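# Hang the picture frame level on the board's screw

## Task

Get the picture frame hanging on the screw with nothing holding it, level, resting on the screw's shank (not on its head) at its balance point; the loosely standing display board must remain upright on its own when you finish.

## Robot and tools

Robot: two arms, left_arm and right_arm, each ending in a parallel two-finger gripper. All positions are in one scene frame in metres. The origin sits at table-top height, halfway between the two arms' nominal bases. +z points up, +x points out across the table, and left_arm is on the +y side. Arm names do not match image sides. Real bases are offset from nominal; a BASES line, if present, gives the calibrated spots. Reported hand pose can be wrong by a few cm, more at long reach.

Gripper axes: fingers point along the gripper's +z and close along its y. end_effector_position is the point between the finger pads, about 5 mm behind the tips. Quaternions are written w first (qw, qx, qy, qz).

Row format, used by every tool that moves arms: one flat list of 16 numbers covering both arms. Positions 1-8 are left_arm: x, y, z (absolute scene-frame target, metres), qw, qx, qy, qz (absolute target orientation), opening. Positions 9-16 are the same eight for right_arm. Both arms' parts are always required. To keep an arm still, repeat its last reported position and the quaternion you have been sending, not the drifted reported one, plus the opening it should keep. Opening runs from -1 (closed) to +1 (fully open, 0.070 m). It is an absolute command, and the fingers go to where grip_measured would read that value. To grip, command about 0.05 below the grip_measured reading at first contact; a smaller margin gives a lighter hold. A full close takes about 1 s or more.

execute_actions(actions, cameras). actions holds at most one item.
- Empty list []: a look; it returns the full state, the scene number and the pictures.
- {"rows": [[16 numbers], ...], "steps": n}: up to 15 rows and n from 5 to 15 control steps of 1/30 s. Each row is one step, and the last row repeats to fill n. Each target must be within 0.6 m of that arm's last reported position along every gripper axis, or the call is refused and nothing moves. The result is taken 5 steps before the end; those steps finish while you reply.
- {"steps": n} with no rows: a wait of up to 300 steps, counted from the previous result, so your reply time counts.
cameras: a list of names, ["all"], or []. Pictures come only for a look or when requested.

move(target, speed, blend, blocking, cameras): a straight-line path to one row, or through a list of up to 15 rows, using the same 16-number absolute layout with no 0.6 m limit. speed is m/s per arm path (0.002 to 2.2, default 0.25; turn rate up to twice that in rad/s), either one value or one per target. blend is a corner-rounding radius in metres for lists (default 0). The whole move is capped at 10 s. Paths ignore obstacles and the other arm. Faster moves track worse and hit harder. Aiming past a contact presses harder. Avoid paths passing close to an arm's own base, since they can flip its shoulder posture. A changed opening on a later target waits until the arm arrives. The result adds a move: line. done means the arm stopped within 3 mm and 2 degrees. Other endings are off_target, moving, held (a check blocked it or the clearance check stopped the path) and fault. limits=paced means the pose was clipped; limits=held means steps were withheld. Neither done nor off_target tells you about contact. blocking=false returns after about 0.5 s while the move runs on.



Cameras: cam_head_left and cam_head_right are fixed overhead views. cam_left_wrist and cam_right_wrist ride on the hands and may lag while moving. All images are 896x504. Calibration lines give K, distortion and T_world_to_cam. Fixed cameras are accurate near image centre to within a few mm.

Controller behaviour: each step, commanded orientation is clamped to within 32 degrees of the measured one. Joints move at most 3 rad/s, and elbows never fully straighten. Hand target shows the pose the controller is currently driving toward. A HELD step keeps being retried. The clearance check blocks arm-to-arm approaches, except finger to finger, but contact can still happen. Never close a gripper on the other arm's fingers, and avoid any hard contact between the arms; it can end the scene.

Loads and heat: joint contact-torque limits are 21.6 N m for waist, shoulder and elbow, and 7.52 N m for the three wrist joints. The wrist motors deliver only about 4 N m, so heavy loads make them give way. Reaching a limit triggers a 10 s TORQUE FAULT stop of that arm. Holding loads, stretching out or pushing toward unreachable poses heats motors. A MOTOR HOT line appears at 65 °C. At 80 °C that arm goes limp for 30-60 s (OVER-TEMPERATURE FAULT) and drops whatever it holds. Joint torque readings include the arm's own weight, offsets and noise. Positive readings point toward larger joint angles.

Joint ranges (rad): waist ±2.618, shoulder 0 to 3.140, elbow -2.967 to 0 (straight at -2.831), forearm roll ±1.745, wrist pitch ±1.220, wrist roll ±2.094.

Avoid: dropping the frame or releasing it while it still moves, knocking the free-standing board over, letting anything leave the table, fast impacts and hard shoves, and any arm stop. Loose objects may get occasional small nudges. Move smoothly with modest effort.

Each tool is called after "Call:" by a JSON object that holds its "api" and its "payload".

## Session

Call:
{"api": "execute_actions", "payload": {"actions": [], "cameras": ["all"]}}

Scene clock: 0.00 s of 4500.00 s.
left_arm: end_effector_position=(+0.3510, +0.5999, +0.2155) grip_measured=+0.59 end_effector_quat_wxyz=(+0.247, -0.380, +0.744, +0.491) | right_arm: end_effector_position=(+0.3748, -0.3621, +0.2306) grip_measured=+0.98 end_effector_quat_wxyz=(+0.266, -0.127, +0.954, +0.046)
Joint positions: left_arm=[0.435 2.012 -1.399 1.391 1.016 -1.325 0.056] | right_arm=[-0.326 1.505 -1.187 0.405 0.93 -0.792 0.069]
Joint torques (N m): no reading
Motor temperatures (°C): left_arm=[31 31 32 33 36 30] | right_arm=[30 30 33 35 39 32]
Hand target: left_arm +0.3510, +0.5999, +0.2155; +0.247, -0.380, +0.744, +0.491 | right_arm +0.3748, -0.3621, +0.2306; +0.266, -0.127, +0.954, +0.046

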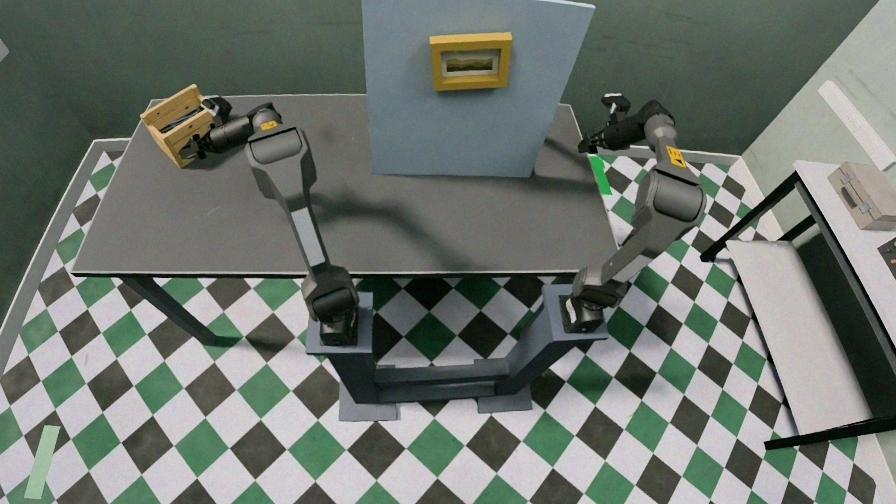

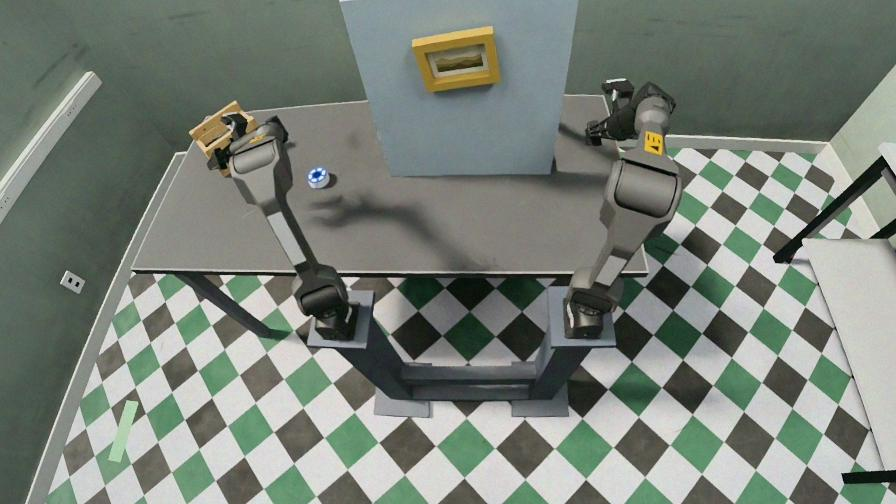

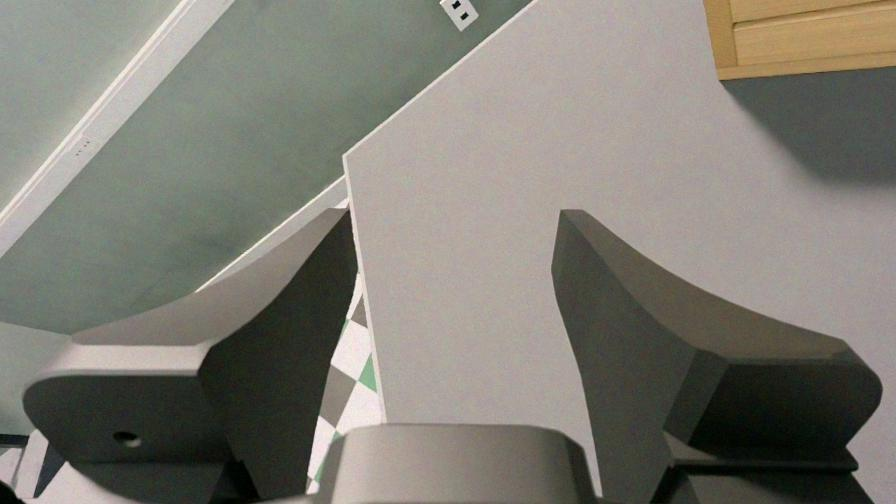

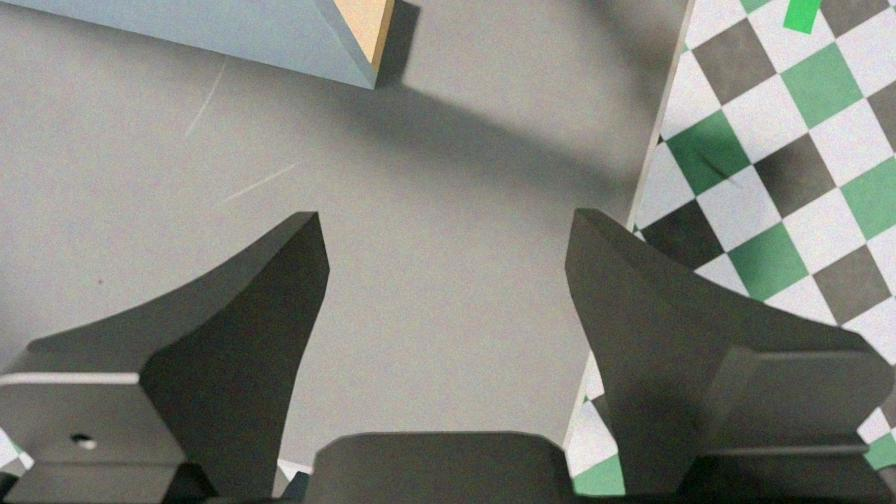

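Call:
{"api": "zoom_image", "payload": {"camera": "cam_head_left", "region": [340, 0, 620, 190]}}

Call:
{"api": "zoom_image", "payload": {"camera": "cam_head_right", "region": [330, 0, 610, 190]}}

Call:
{"api": "zoom_image", "payload": {"camera": "cam_head_left", "region": [120, 60, 320, 190]}}

Call:
{"api": "zoom_image", "payload": {"camera": "cam_head_right", "region": [180, 80, 360, 200]}}

Scaled by 1.800 from the camera's 896x504 image, which has a finer 1280x720 frame.

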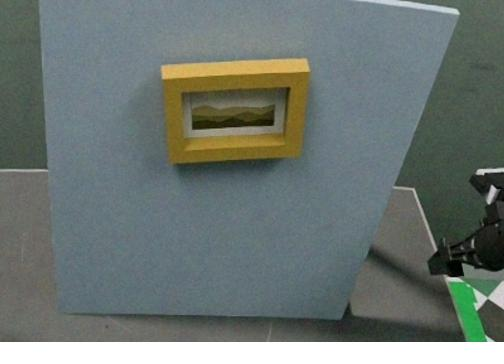

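Scaled by 1.800 from the camera's 896x504 image, which has a finer 1280x720 frame.

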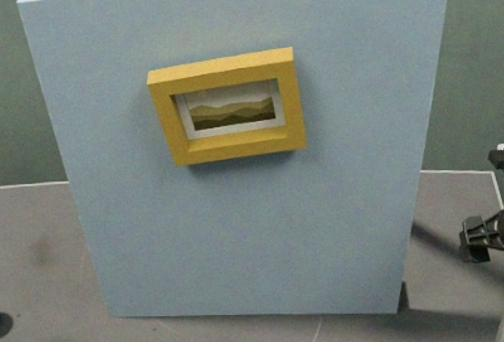

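Scaled by 2.520 from the camera's 896x504 image, which has a finer 1280x720 frame.

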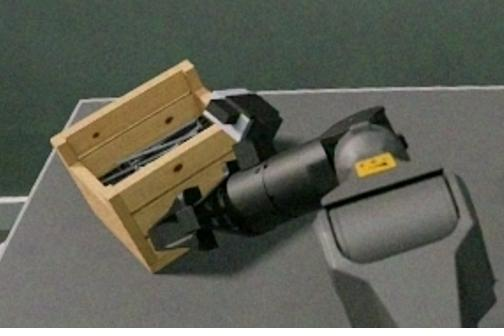

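Scaled by 2.800 from the camera's 896x504 image, which has a finer 1280x720 frame.

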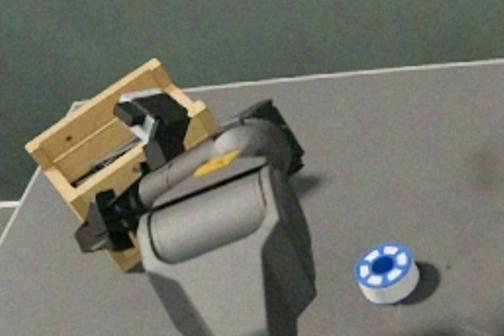

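Call:
{"api": "move", "payload": {"target": [[0.3510,0.5999,0.2155,0.247,-0.380,0.744,0.491,0.59,0.26,-0.27,0.33,0.5,-0.07,0.86,0.03,0.98],[0.3510,0.5999,0.2155,0.247,-0.380,0.744,0.491,0.59,0.28,-0.10,0.40,0.819,0,0.574,0,0.98]], "speed": 0.3, "blend": 0.05}}

Scene clock: 14.97 s of 4500.00 s.
left_arm: end_effector_position=(+0.3508, +0.6000, +0.2155) grip_measured=+0.59 end_effector_quat_wxyz=(+0.247, -0.380, +0.744, +0.491) | right_arm: end_effector_position=(+0.2802, -0.1000, +0.3995) grip_measured=+0.98 end_effector_quat_wxyz=(+0.720, -0.051, +0.692, +0.035)
Joint positions: left_arm=[0.435 2.013 -1.399 1.391 1.018 -1.325 0.056] | right_arm=[1.328 1.219 -0.807 -1.739 1.216 1.907 0.069]
Joint torques (N m): left_arm=[-0.65 -7.75 -3.01 0.6 0.51 -0.09] | right_arm=[-0.31 -3.72 -4.47 -1.19 0.15 -0.12]
Hand target: left_arm +0.3510, +0.5999, +0.2155; +0.247, -0.380, +0.744, +0.491 | right_arm +0.2802, -0.1001, +0.4002; +0.720, -0.051, +0.691, +0.036
Off the commanded pose: left_arm 0.000 m, 0 deg | right_arm 0.001 m, 19 deg.
joint sent to its limit (right arm) — joint 4 (forearm roll), lower limit; joint 5 (wrist pitch), upper limit.
Kept back: nothing.
move: off_target (right_arm); blend cut to 0 m at target 1; limits=paced
camera_calibration:
cam_left_wrist: T_world_to_cam=[[0.800826, -0.211057, -0.560475, -0.0299628], [-0.482002, -0.78258, -0.394008, 0.724272], [-0.355459, 0.585682, -0.728441, 0.0520106], [0, 0, 0, 1]] pos_world=[0.391583, 0.530015, 0.306462]
cam_right_wrist: T_world_to_cam=[[0.113468, -0.993445, -0.0138895, -0.124888], [-0.57719, -0.0545331, -0.814787, 0.475475], [0.808688, 0.100469, -0.579594, 0.133384], [0, 0, 0, 1]] pos_world=[0.180745, -0.111541, 0.462985]

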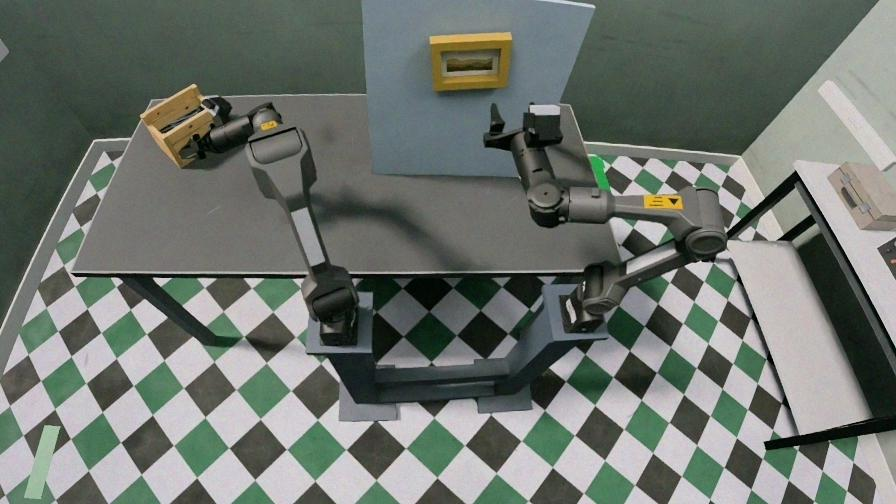

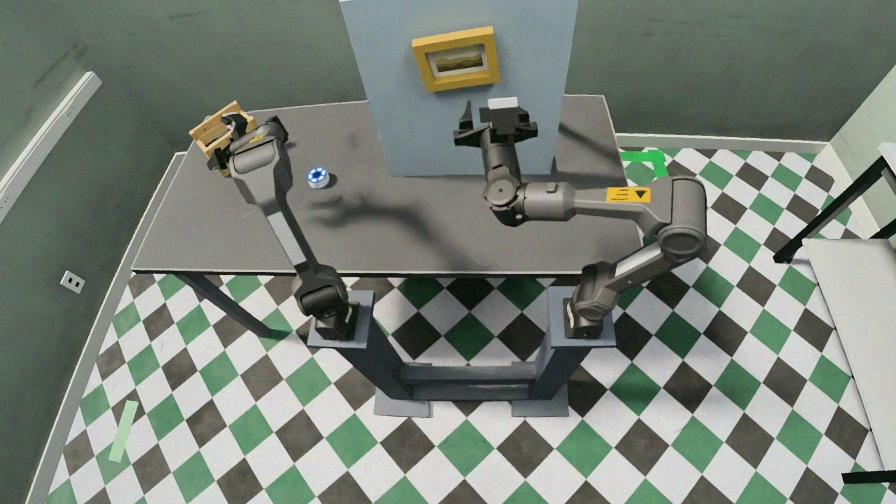

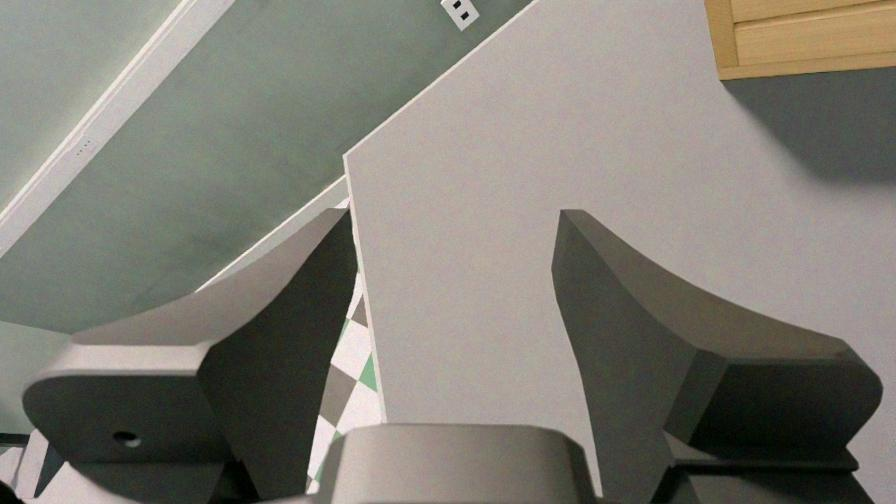

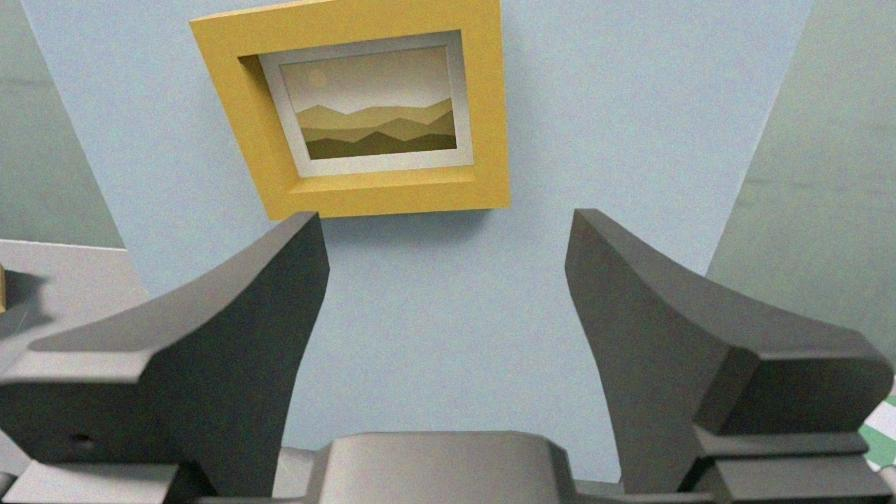

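Call:
{"api": "zoom_image", "payload": {"camera": "cam_right_wrist", "region": [150, 0, 550, 225]}}

Call:
{"api": "move", "payload": {"target": [0.3510,0.5999,0.2155,0.247,-0.380,0.744,0.491,0.59,0.28,-0.20,0.40,0.707,0,0.707,0,0.98]}}

Scaled by 1.260 from the camera's 896x504 image, which has a finer 1280x720 frame.

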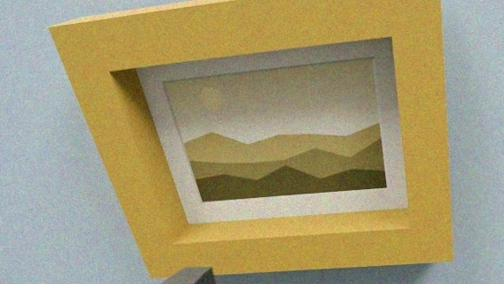

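Scene clock: 17.83 s of 4500.00 s.
left_arm: end_effector_position=(+0.3508, +0.6000, +0.2155) grip_measured=+0.59 end_effector_quat_wxyz=(+0.247, -0.380, +0.744, +0.491) | right_arm: end_effector_position=(+0.2799, -0.2003, +0.4000) grip_measured=+0.98 end_effector_quat_wxyz=(+0.707, +0.000, +0.707, +0.000)
Joint positions: left_arm=[0.435 2.013 -1.399 1.391 1.018 -1.325 0.056] | right_arm=[1.176 0.934 -0.673 -1.647 1.159 1.76 0.069]
Joint torques (N m): left_arm=[-0.72 -7.71 -3.11 0.59 0.46 -0.06] | right_arm=[0.7 0.23 -3.87 -1.22 0.14 0.25]
Hand target: left_arm +0.3510, +0.5999, +0.2155; +0.247, -0.380, +0.744, +0.491 | right_arm +0.2800, -0.2000, +0.4000; +0.707, +0.000, +0.707, +0.000
Off the commanded pose: left_arm 0.000 m, 0 deg | right_arm 0.000 m, 0 deg.
Kept back: nothing.
move: done
camera_calibration:
cam_left_wrist: T_world_to_cam=[[0.800826, -0.211057, -0.560475, -0.0299628], [-0.482002, -0.78258, -0.394008, 0.724272], [-0.355459, 0.585682, -0.728441, 0.0520106], [0, 0, 0, 1]] pos_world=[0.391583, 0.530015, 0.306462]
cam_right_wrist: T_world_to_cam=[[-0.00996136, -0.999203, -0.0386439, -0.181205], [-0.610436, 0.0366857, -0.791215, 0.488423], [0.792003, 0.0157081, -0.610316, 0.14395], [0, 0, 0, 1]] pos_world=[0.182337, -0.20124, 0.4673]

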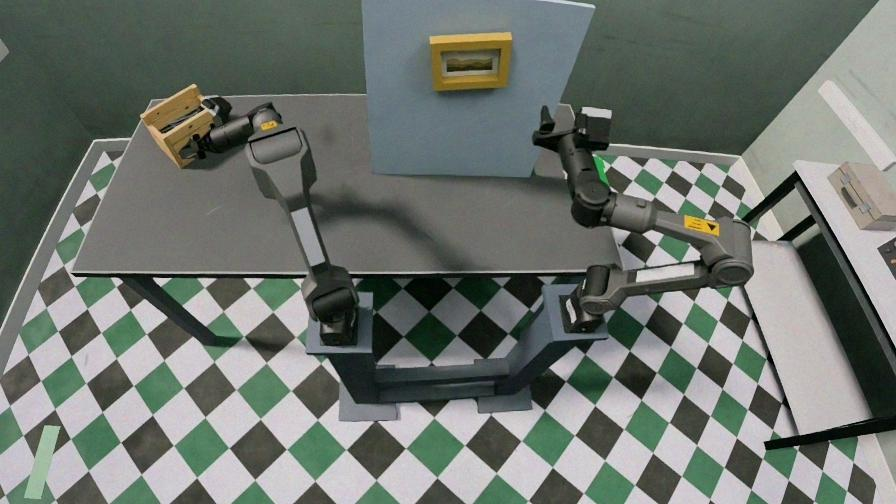

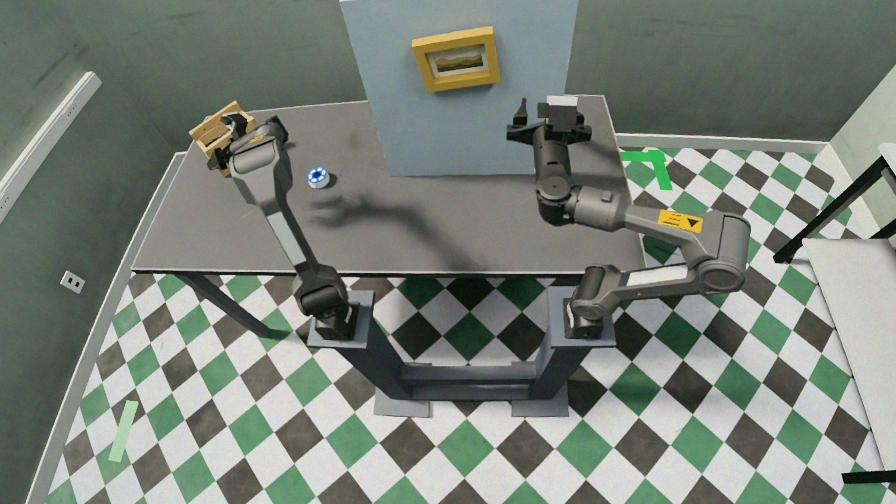

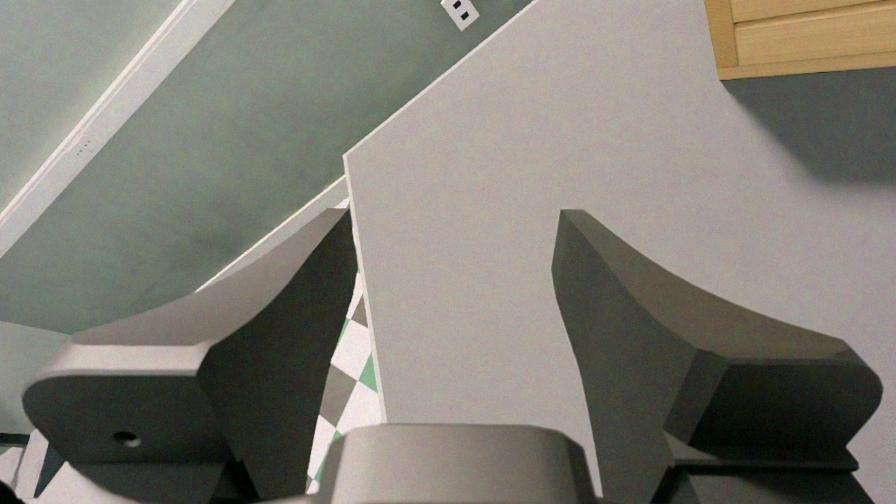

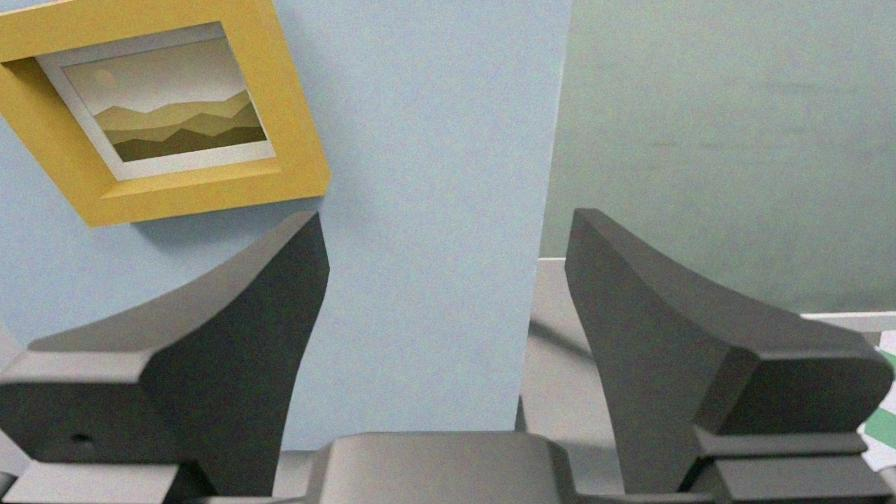

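Call:
{"api": "move", "payload": {"target": [[0.3510,0.5999,0.2155,0.247,-0.380,0.744,0.491,0.59,0.31,-0.10,0.27,0.79,0,0.61,0,0.98],[0.3510,0.5999,0.2155,0.247,-0.380,0.744,0.491,0.59,0.43,-0.05,0.25,0.899,0,0.438,0,0.98]], "cameras": ["cam_head_right","cam_right_wrist"]}}

Scene clock: 21.23 s of 4500.00 s.
left_arm: end_effector_position=(+0.3508, +0.6000, +0.2155) grip_measured=+0.59 end_effector_quat_wxyz=(+0.247, -0.380, +0.744, +0.491) | right_arm: end_effector_position=(+0.4303, -0.0495, +0.2501) grip_measured=+0.98 end_effector_quat_wxyz=(+0.660, +0.015, +0.740, -0.127)
Joint positions: left_arm=[0.435 2.013 -1.399 1.391 1.018 -1.325 0.056] | right_arm=[1.002 2.005 -1.239 -1.74 1.215 2.092 0.069]
Joint torques (N m): left_arm=[-0.57 -7.7 -3.25 0.67 0.44 -0.06] | right_arm=[0.55 -9.13 -2.89 -0.94 0.49 0.02]
Hand target: left_arm +0.3510, +0.5999, +0.2155; +0.247, -0.380, +0.744, +0.491 | right_arm +0.4301, -0.0498, +0.2503; +0.660, +0.015, +0.740, -0.128
Off the commanded pose: left_arm 0.000 m, 0 deg | right_arm 0.001 m, 47 deg; orientation clipped.
joint sent to its limit (right arm) — joint 4 (forearm roll), lower limit; joint 5 (wrist pitch), upper limit; joint 6 (wrist roll), upper limit.
Kept back: nothing.
move: off_target (right_arm); limits=paced
camera_calibration:
cam_right_wrist: T_world_to_cam=[[-0.205224, -0.969924, 0.130883, 0.00829891], [-0.687845, 0.0478042, -0.724282, 0.473208], [0.696242, -0.238667, -0.676968, -0.0237402], [0, 0, 0, 1]] pos_world=[0.343726, -0.020238, 0.325578]
Images, in order (width x height): cam_head_right 896x504, cam_right_wrist 896x504.

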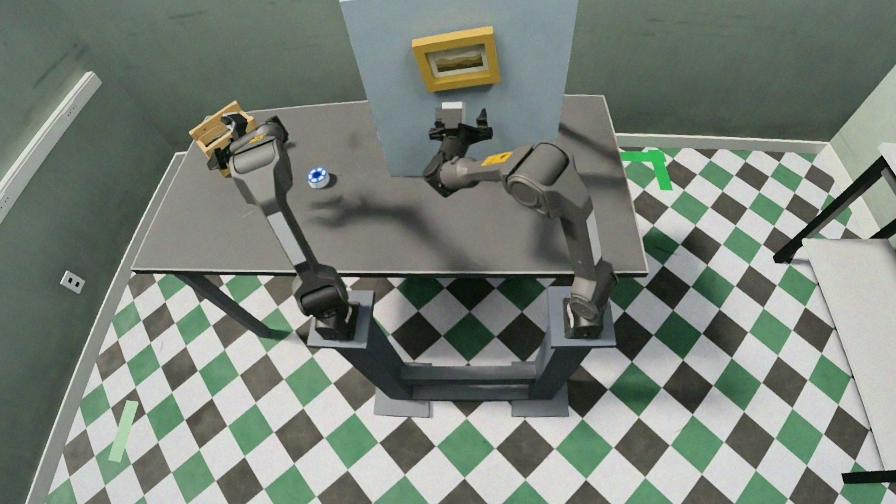

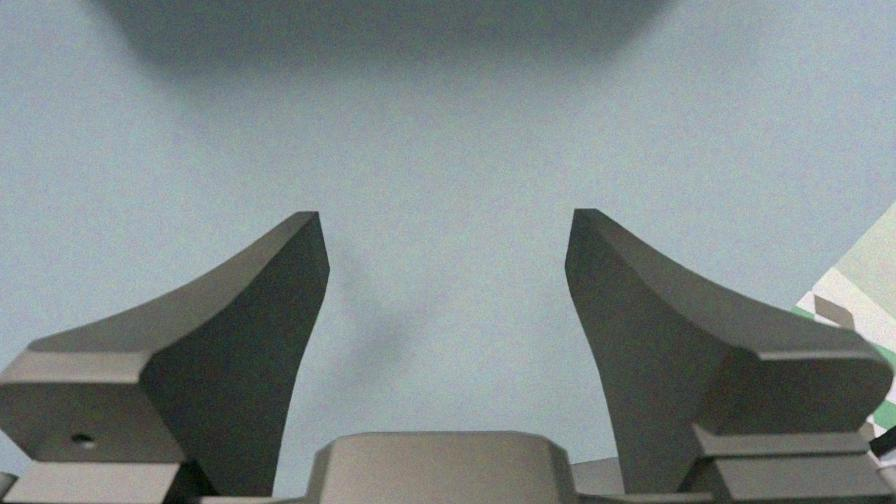

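Call:
{"api": "move", "payload": {"target": [[0.3510,0.5999,0.2155,0.247,-0.380,0.744,0.491,0.59,0.33,-0.20,0.27,0.5,0,0.866,0,0.98],[0.3510,0.5999,0.2155,0.247,-0.380,0.744,0.491,0.59,0.33,-0.30,0.27,0.342,0,0.940,0,0.98]], "cameras": ["cam_head_right"]}}

Call:
{"api": "move", "payload": {"target": [0.3510,0.5999,0.2155,0.247,-0.380,0.744,0.491,0.59,0.40,-0.30,0.27,0.707,0,0.707,0,0.98], "cameras": ["cam_head_right"]}}

Scene clock: 24.33 s of 4500.00 s.
left_arm: end_effector_position=(+0.3508, +0.6000, +0.2155) grip_measured=+0.59 end_effector_quat_wxyz=(+0.247, -0.380, +0.744, +0.491) | right_arm: end_effector_position=(+0.3299, -0.3000, +0.2698) grip_measured=+0.98 end_effector_quat_wxyz=(+0.342, +0.000, +0.940, +0.000)
Joint positions: left_arm=[0.435 2.013 -1.399 1.391 1.018 -1.325 0.056] | right_arm=[0.047 1.165 -0.965 -0.022 0.76 0.034 0.069]
Joint torques (N m): left_arm=[-0.51 -7.65 -3.25 0.72 0.4 -0.02] | right_arm=[0.29 -1.93 -4.68 -0.2 -0.49 0.27]
Hand target: left_arm +0.3510, +0.5999, +0.2155; +0.247, -0.380, +0.744, +0.491 | right_arm +0.3300, -0.3000, +0.2700; +0.342, +0.000, +0.940, +0.000
Off the commanded pose: left_arm 0.000 m, 0 deg | right_arm 0.000 m, 0 deg.
Kept back: nothing.
move: done
Images, in order (width x height): cam_head_right 896x504.

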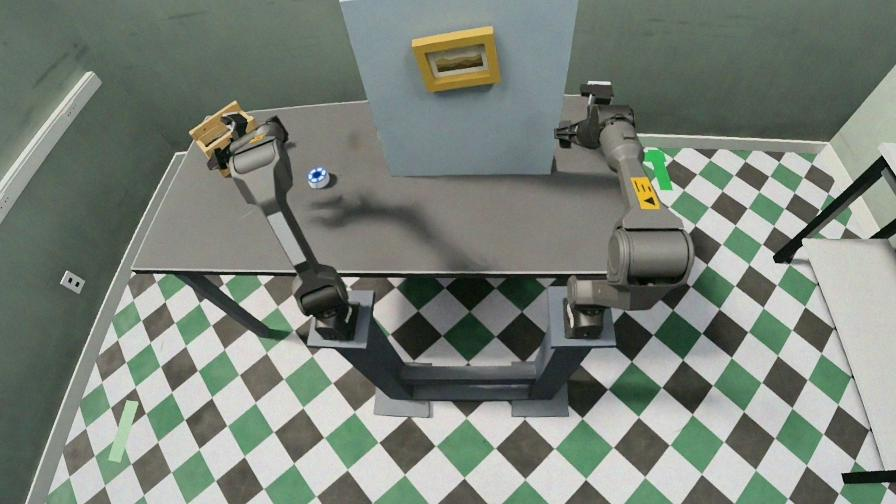

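Scene clock: 26.53 s of 4500.00 s.
left_arm: end_effector_position=(+0.3508, +0.6000, +0.2155) grip_measured=+0.59 end_effector_quat_wxyz=(+0.247, -0.380, +0.744, +0.491) | right_arm: end_effector_position=(+0.4001, -0.3002, +0.2700) grip_measured=+0.98 end_effector_quat_wxyz=(+0.707, +0.000, +0.707, +0.000)
Joint positions: left_arm=[0.435 2.013 -1.399 1.391 1.018 -1.325 0.056] | right_arm=[0.048 1.426 -0.416 0.031 -0.923 -0.019 0.069]
Joint torques (N m): left_arm=[-0.5 -7.77 -3.07 0.76 0.4 -0.03] | right_arm=[0.65 -3.92 -3.02 0.01 -0.69 -0.13]
Hand target: left_arm +0.3510, +0.5999, +0.2155; +0.247, -0.380, +0.744, +0.491 | right_arm +0.4000, -0.3000, +0.2700; +0.707, +0.000, +0.707, +0.000
Off the commanded pose: left_arm 0.000 m, 0 deg | right_arm 0.000 m, 0 deg.
Kept back: nothing.
move: done
Images, in order (width x height): cam_head_right 896x504.

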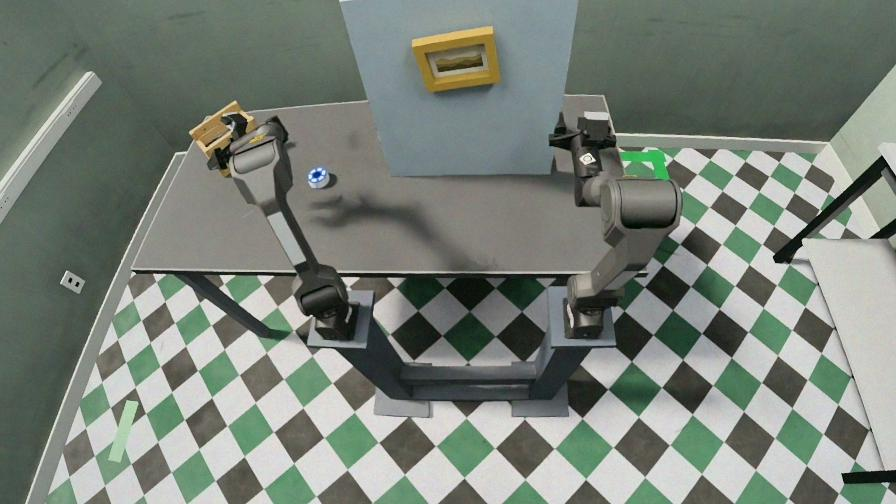

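Call:
{"api": "move", "payload": {"target": [[0.3510,0.5999,0.2155,0.247,-0.380,0.744,0.491,0.59,0.38,-0.28,0.40,0.707,0,0.707,0,0.98],[0.3510,0.5999,0.2155,0.247,-0.380,0.744,0.491,0.59,0.43,-0.23,0.44,0.341,0.341,0.618,0.617,0.98]], "cameras": ["cam_head_right","cam_right_wrist"]}}

Scene clock: 31.47 s of 4500.00 s.
left_arm: end_effector_position=(+0.3508, +0.6000, +0.2155) grip_measured=+0.59 end_effector_quat_wxyz=(+0.247, -0.380, +0.744, +0.491) | right_arm: end_effector_position=(+0.4300, -0.2298, +0.4398) grip_measured=+0.98 end_effector_quat_wxyz=(+0.341, +0.342, +0.619, +0.619)
Joint positions: left_arm=[0.435 2.013 -1.399 1.391 1.018 -1.325 0.056] | right_arm=[-0.165 1.377 -1.139 1.729 0.763 -0.217 0.069]
Joint torques (N m): left_arm=[-0.4 -7.76 -3.26 0.78 0.36 0] | right_arm=[-0.39 -4.65 -4.75 0.58 0.02 -0.22]
Hand target: left_arm +0.3510, +0.5999, +0.2155; +0.247, -0.380, +0.744, +0.491 | right_arm +0.4300, -0.2300, +0.4400; +0.342, +0.342, +0.619, +0.618
Off the commanded pose: left_arm 0.000 m, 0 deg | right_arm 0.000 m, 0 deg.
Kept back: nothing.
move: done
camera_calibration:
cam_right_wrist: T_world_to_cam=[[-0.030716, 0.0277533, -0.999143, 0.45966], [-0.93824, 0.343849, 0.0383949, 0.459279], [0.34462, 0.938615, 0.0154776, 0.179024], [0, 0, 0, 1]] pos_world=[0.383337, -0.338714, 0.438861]
Images, in order (width x height): cam_head_right 896x504, cam_right_wrist 896x504.

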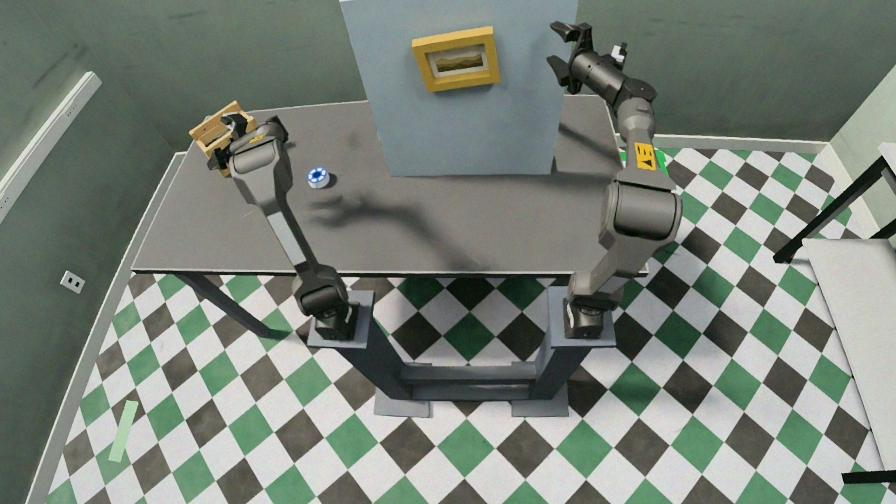

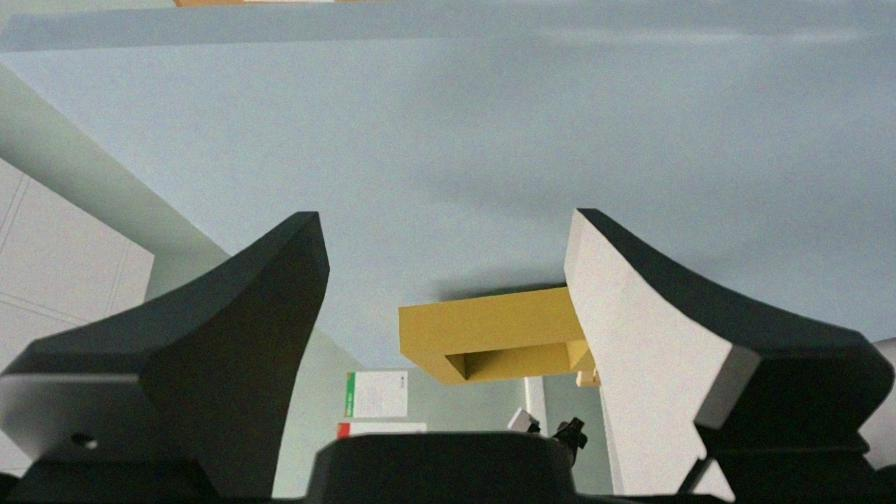

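Call:
{"api": "zoom_image", "payload": {"camera": "cam_right_wrist", "region": [360, 250, 620, 400]}}

Scaled by 1.938 from the camera's 896x504 image, which has a finer 1280x720 frame.

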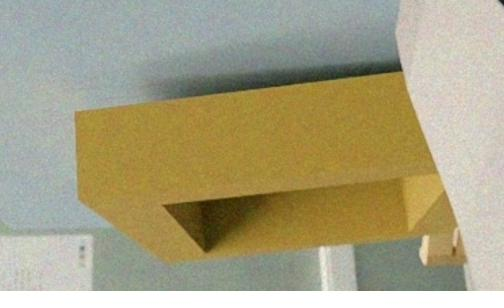

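Call:
{"api": "move", "payload": {"target": [[0.3510,0.5999,0.2155,0.247,-0.380,0.744,0.491,0.59,0.44,-0.34,0.43,0.341,0.341,0.618,0.617,0.98],[0.3510,0.5999,0.2155,0.247,-0.380,0.744,0.491,0.59,0.485,-0.36,0.42,0.261,0.261,0.657,0.657,0.98]], "cameras": ["cam_head_right","cam_right_wrist"]}}

Call:
{"api": "zoom_image", "payload": {"camera": "cam_right_wrist", "region": [340, 200, 600, 350]}}

Scene clock: 33.67 s of 4500.00 s.
left_arm: end_effector_position=(+0.3508, +0.6000, +0.2155) grip_measured=+0.59 end_effector_quat_wxyz=(+0.247, -0.380, +0.744, +0.491) | right_arm: end_effector_position=(+0.4855, -0.3599, +0.4197) grip_measured=+0.98 end_effector_quat_wxyz=(+0.311, +0.318, +0.641, +0.625)
Joint positions: left_arm=[0.435 2.013 -1.399 1.391 1.018 -1.325 0.056] | right_arm=[-0.545 1.796 -1.57 1.596 1.216 -0.14 0.069]
Joint torques (N m): left_arm=[-0.62 -7.85 -2.93 0.74 0.32 0.03] | right_arm=[0.66 -8.41 -3.6 1.05 0.02 -0.04]
Hand target: left_arm +0.3510, +0.5999, +0.2155; +0.247, -0.380, +0.744, +0.491 | right_arm +0.4852, -0.3597, +0.4200; +0.312, +0.318, +0.641, +0.625
Off the commanded pose: left_arm 0.000 m, 0 deg | right_arm 0.001 m, 10 deg.
joint read past its limit (right arm) — joint 5 (wrist pitch), upper limit.
joint sent to its limit (right arm) — joint 5 (wrist pitch), upper limit.
Kept back: nothing.
move: off_target (right_arm)
camera_calibration:
cam_right_wrist: T_world_to_cam=[[-0.0502095, 0.00871275, -0.998701, 0.447281], [-0.963321, 0.263512, 0.0507297, 0.534927], [0.263611, 0.964617, -0.00483761, 0.339558], [0, 0, 0, 1]] pos_world=[0.448253, -0.4724, 0.421206]
Images, in order (width x height): cam_head_right 896x504, cam_right_wrist 896x504.

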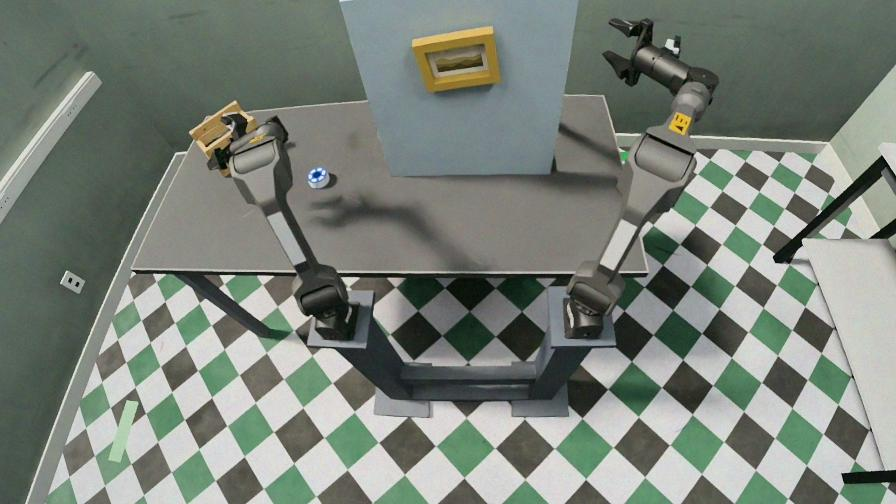

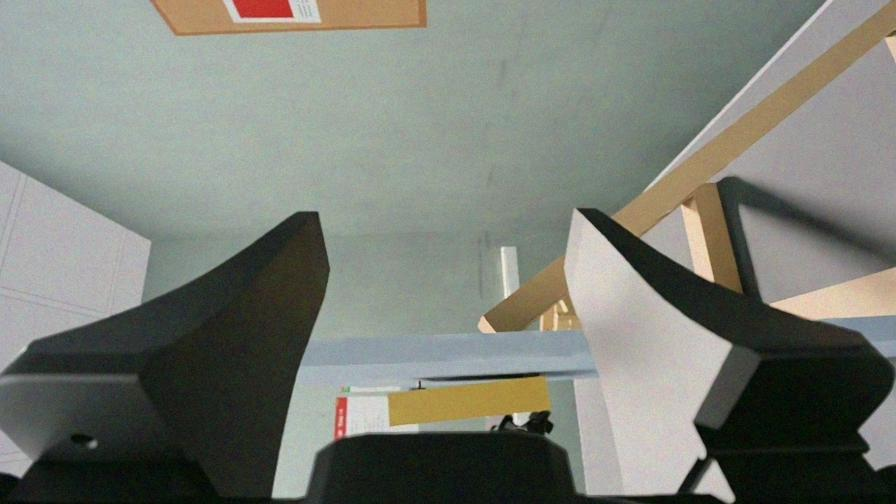

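Scaled by 1.938 from the camera's 896x504 image, which has a finer 1280x720 frame.

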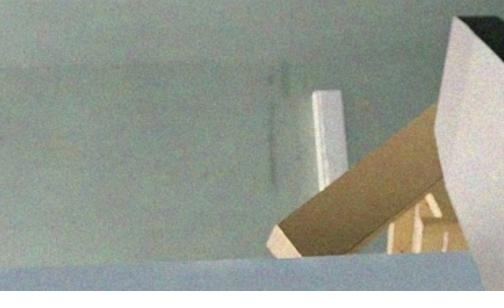

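Excellent: edge-on view.

Call:
{"api": "zoom_image", "payload": {"camera": "cam_right_wrist", "region": [350, 340, 590, 440]}}

Call:
{"api": "zoom_image", "payload": {"camera": "cam_right_wrist", "region": [370, 360, 470, 430]}}

Call:
{"api": "zoom_image", "payload": {"camera": "cam_right_wrist", "region": [580, 0, 896, 400]}}

Scaled by 2.100 from the camera's 896x504 image, which has a finer 1280x720 frame.

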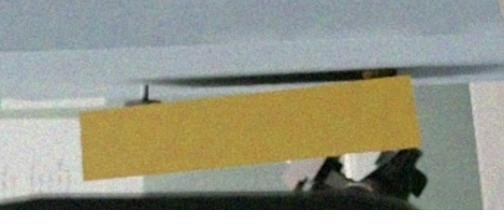

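Scaled by 5.040 from the camera's 896x504 image, which has a finer 1280x720 frame.

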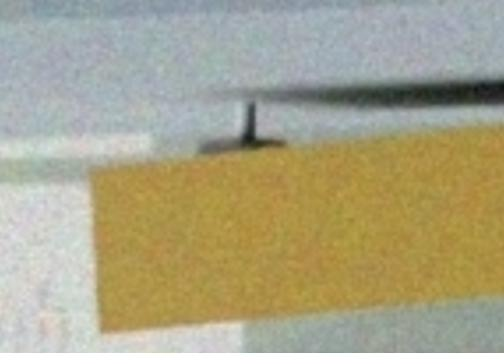

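Scaled by 1.260 from the camera's 896x504 image, which has a finer 1280x720 frame.

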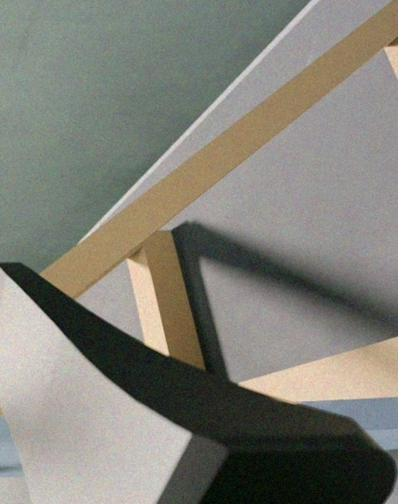

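Call:
{"api": "move", "payload": {"target": [[0.3510,0.5999,0.2155,0.247,-0.380,0.744,0.491,0.59,0.38,-0.28,0.38,0.341,0.341,0.618,0.617,0.98],[0.3510,0.5999,0.2155,0.247,-0.380,0.744,0.491,0.59,0.35,-0.06,0.335,0.5495,0.445,0.5495,0.445,0.98]], "cameras": ["cam_head_right","cam_right_wrist"]}}

Scene clock: 40.33 s of 4500.00 s.
left_arm: end_effector_position=(+0.3508, +0.6000, +0.2155) grip_measured=+0.59 end_effector_quat_wxyz=(+0.247, -0.380, +0.744, +0.491) | right_arm: end_effector_position=(+0.3500, -0.0600, +0.3346) grip_measured=+0.98 end_effector_quat_wxyz=(+0.550, +0.445, +0.550, +0.445)
Joint positions: left_arm=[0.435 2.013 -1.399 1.391 1.018 -1.325 0.056] | right_arm=[1.15 1.604 -0.943 1.318 -1.202 0.412 0.069]
Joint torques (N m): left_arm=[-0.38 -7.93 -2.86 0.72 0.29 0.01] | right_arm=[-0.47 -6.26 -3.45 -0.96 -0.36 -0.22]
Hand target: left_arm +0.3510, +0.5999, +0.2155; +0.247, -0.380, +0.744, +0.491 | right_arm +0.3500, -0.0600, +0.3350; +0.550, +0.445, +0.550, +0.445
Off the commanded pose: left_arm 0.000 m, 0 deg | right_arm 0.000 m, 0 deg.
Kept back: nothing.
move: done
camera_calibration:
cam_right_wrist: T_world_to_cam=[[-0.0104823, -0.170437, -0.985313, 0.323803], [-0.609991, 0.781878, -0.128758, 0.297125], [0.792339, 0.599682, -0.112161, -0.0854447], [0, 0, 0, 1]] pos_world=[0.252339, -0.125888, 0.34772]
Images, in order (width x height): cam_head_right 896x504, cam_right_wrist 896x504.

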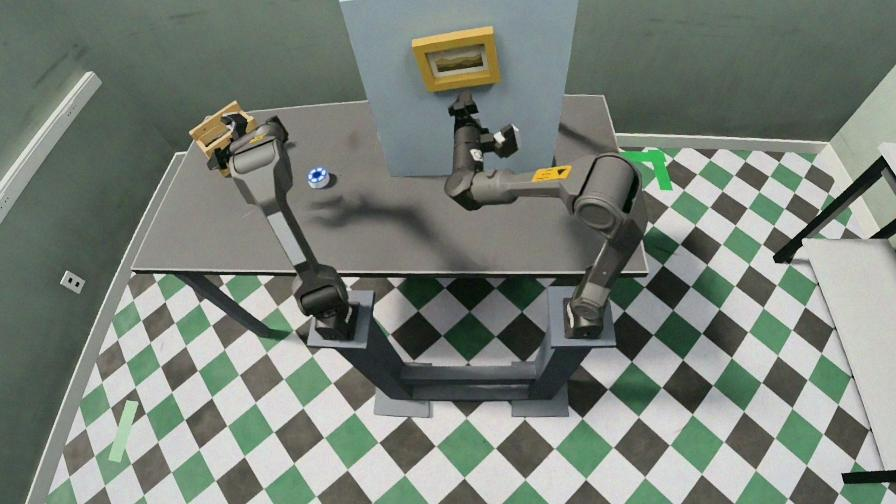

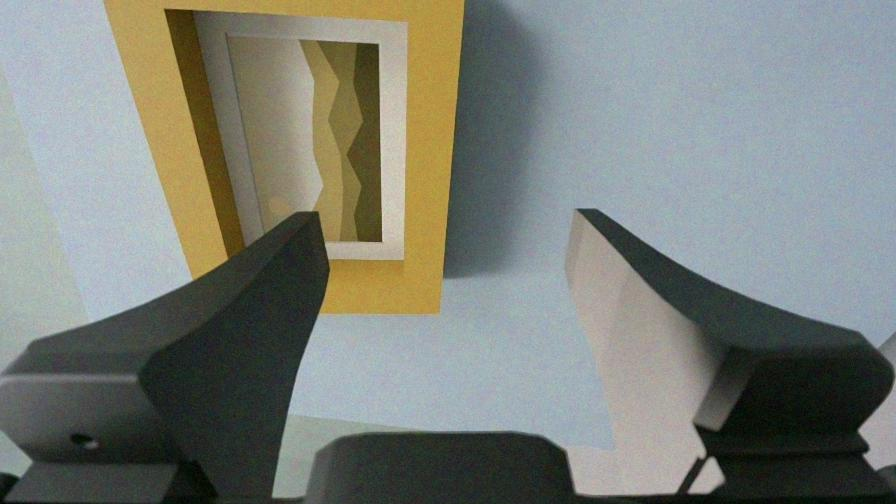

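Call:
{"api": "move", "payload": {"target": [0.3510,0.5999,0.2155,0.247,-0.380,0.744,0.491,0.59,0.375,-0.042,0.336,0.5455,0.4541,0.5132,0.4827,0.98], "speed": 0.15, "cameras": ["cam_head_right","cam_right_wrist"]}}

Scene clock: 44.73 s of 4500.00 s.
left_arm: end_effector_position=(+0.3508, +0.6000, +0.2155) grip_measured=+0.59 end_effector_quat_wxyz=(+0.247, -0.380, +0.744, +0.491) | right_arm: end_effector_position=(+0.3753, -0.0416, +0.3357) grip_measured=+0.98 end_effector_quat_wxyz=(+0.545, +0.454, +0.513, +0.483)
Joint positions: left_arm=[0.435 2.013 -1.399 1.391 1.018 -1.325 0.056] | right_arm=[1.099 1.715 -1.029 1.223 -1.204 0.557 0.069]
Joint torques (N m): left_arm=[-0.34 -7.83 -2.97 0.69 0.25 -0.01] | right_arm=[0.54 -7.28 -3.3 -0.85 -0.64 -0.21]
Hand target: left_arm +0.3510, +0.5999, +0.2155; +0.247, -0.380, +0.744, +0.491 | right_arm +0.3750, -0.0420, +0.3360; +0.545, +0.454, +0.513, +0.483
Off the commanded pose: left_arm 0.000 m, 0 deg | right_arm 0.001 m, 0 deg.
Kept back: nothing.
move: done
camera_calibration:
cam_right_wrist: T_world_to_cam=[[0.0505424, -0.0831137, -0.995258, 0.312327], [-0.605876, 0.789659, -0.0967125, 0.286402], [0.793952, 0.60789, -0.0104453, -0.150793], [0, 0, 0, 1]] pos_world=[0.277461, -0.108536, 0.336969]
Images, in order (width x height): cam_head_right 896x504, cam_right_wrist 896x504.

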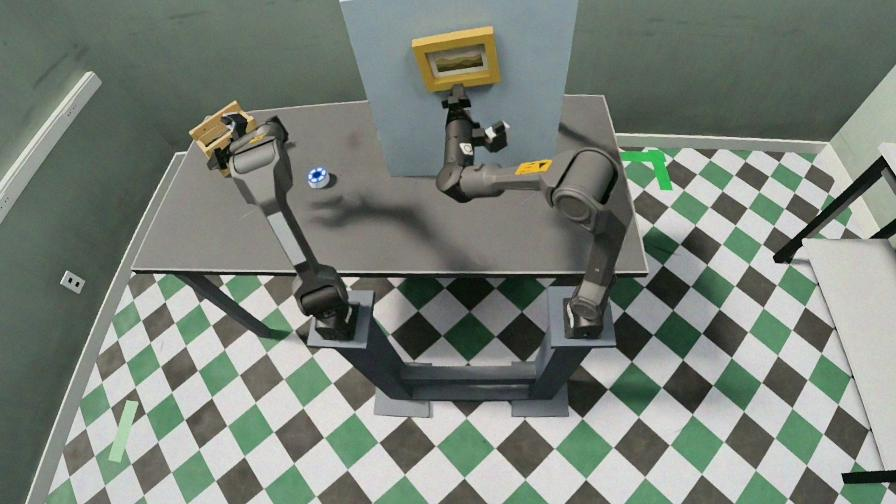

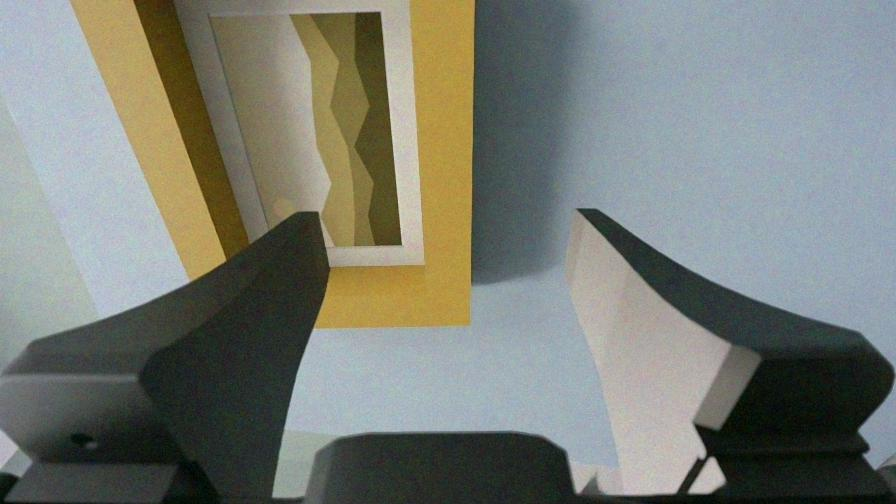

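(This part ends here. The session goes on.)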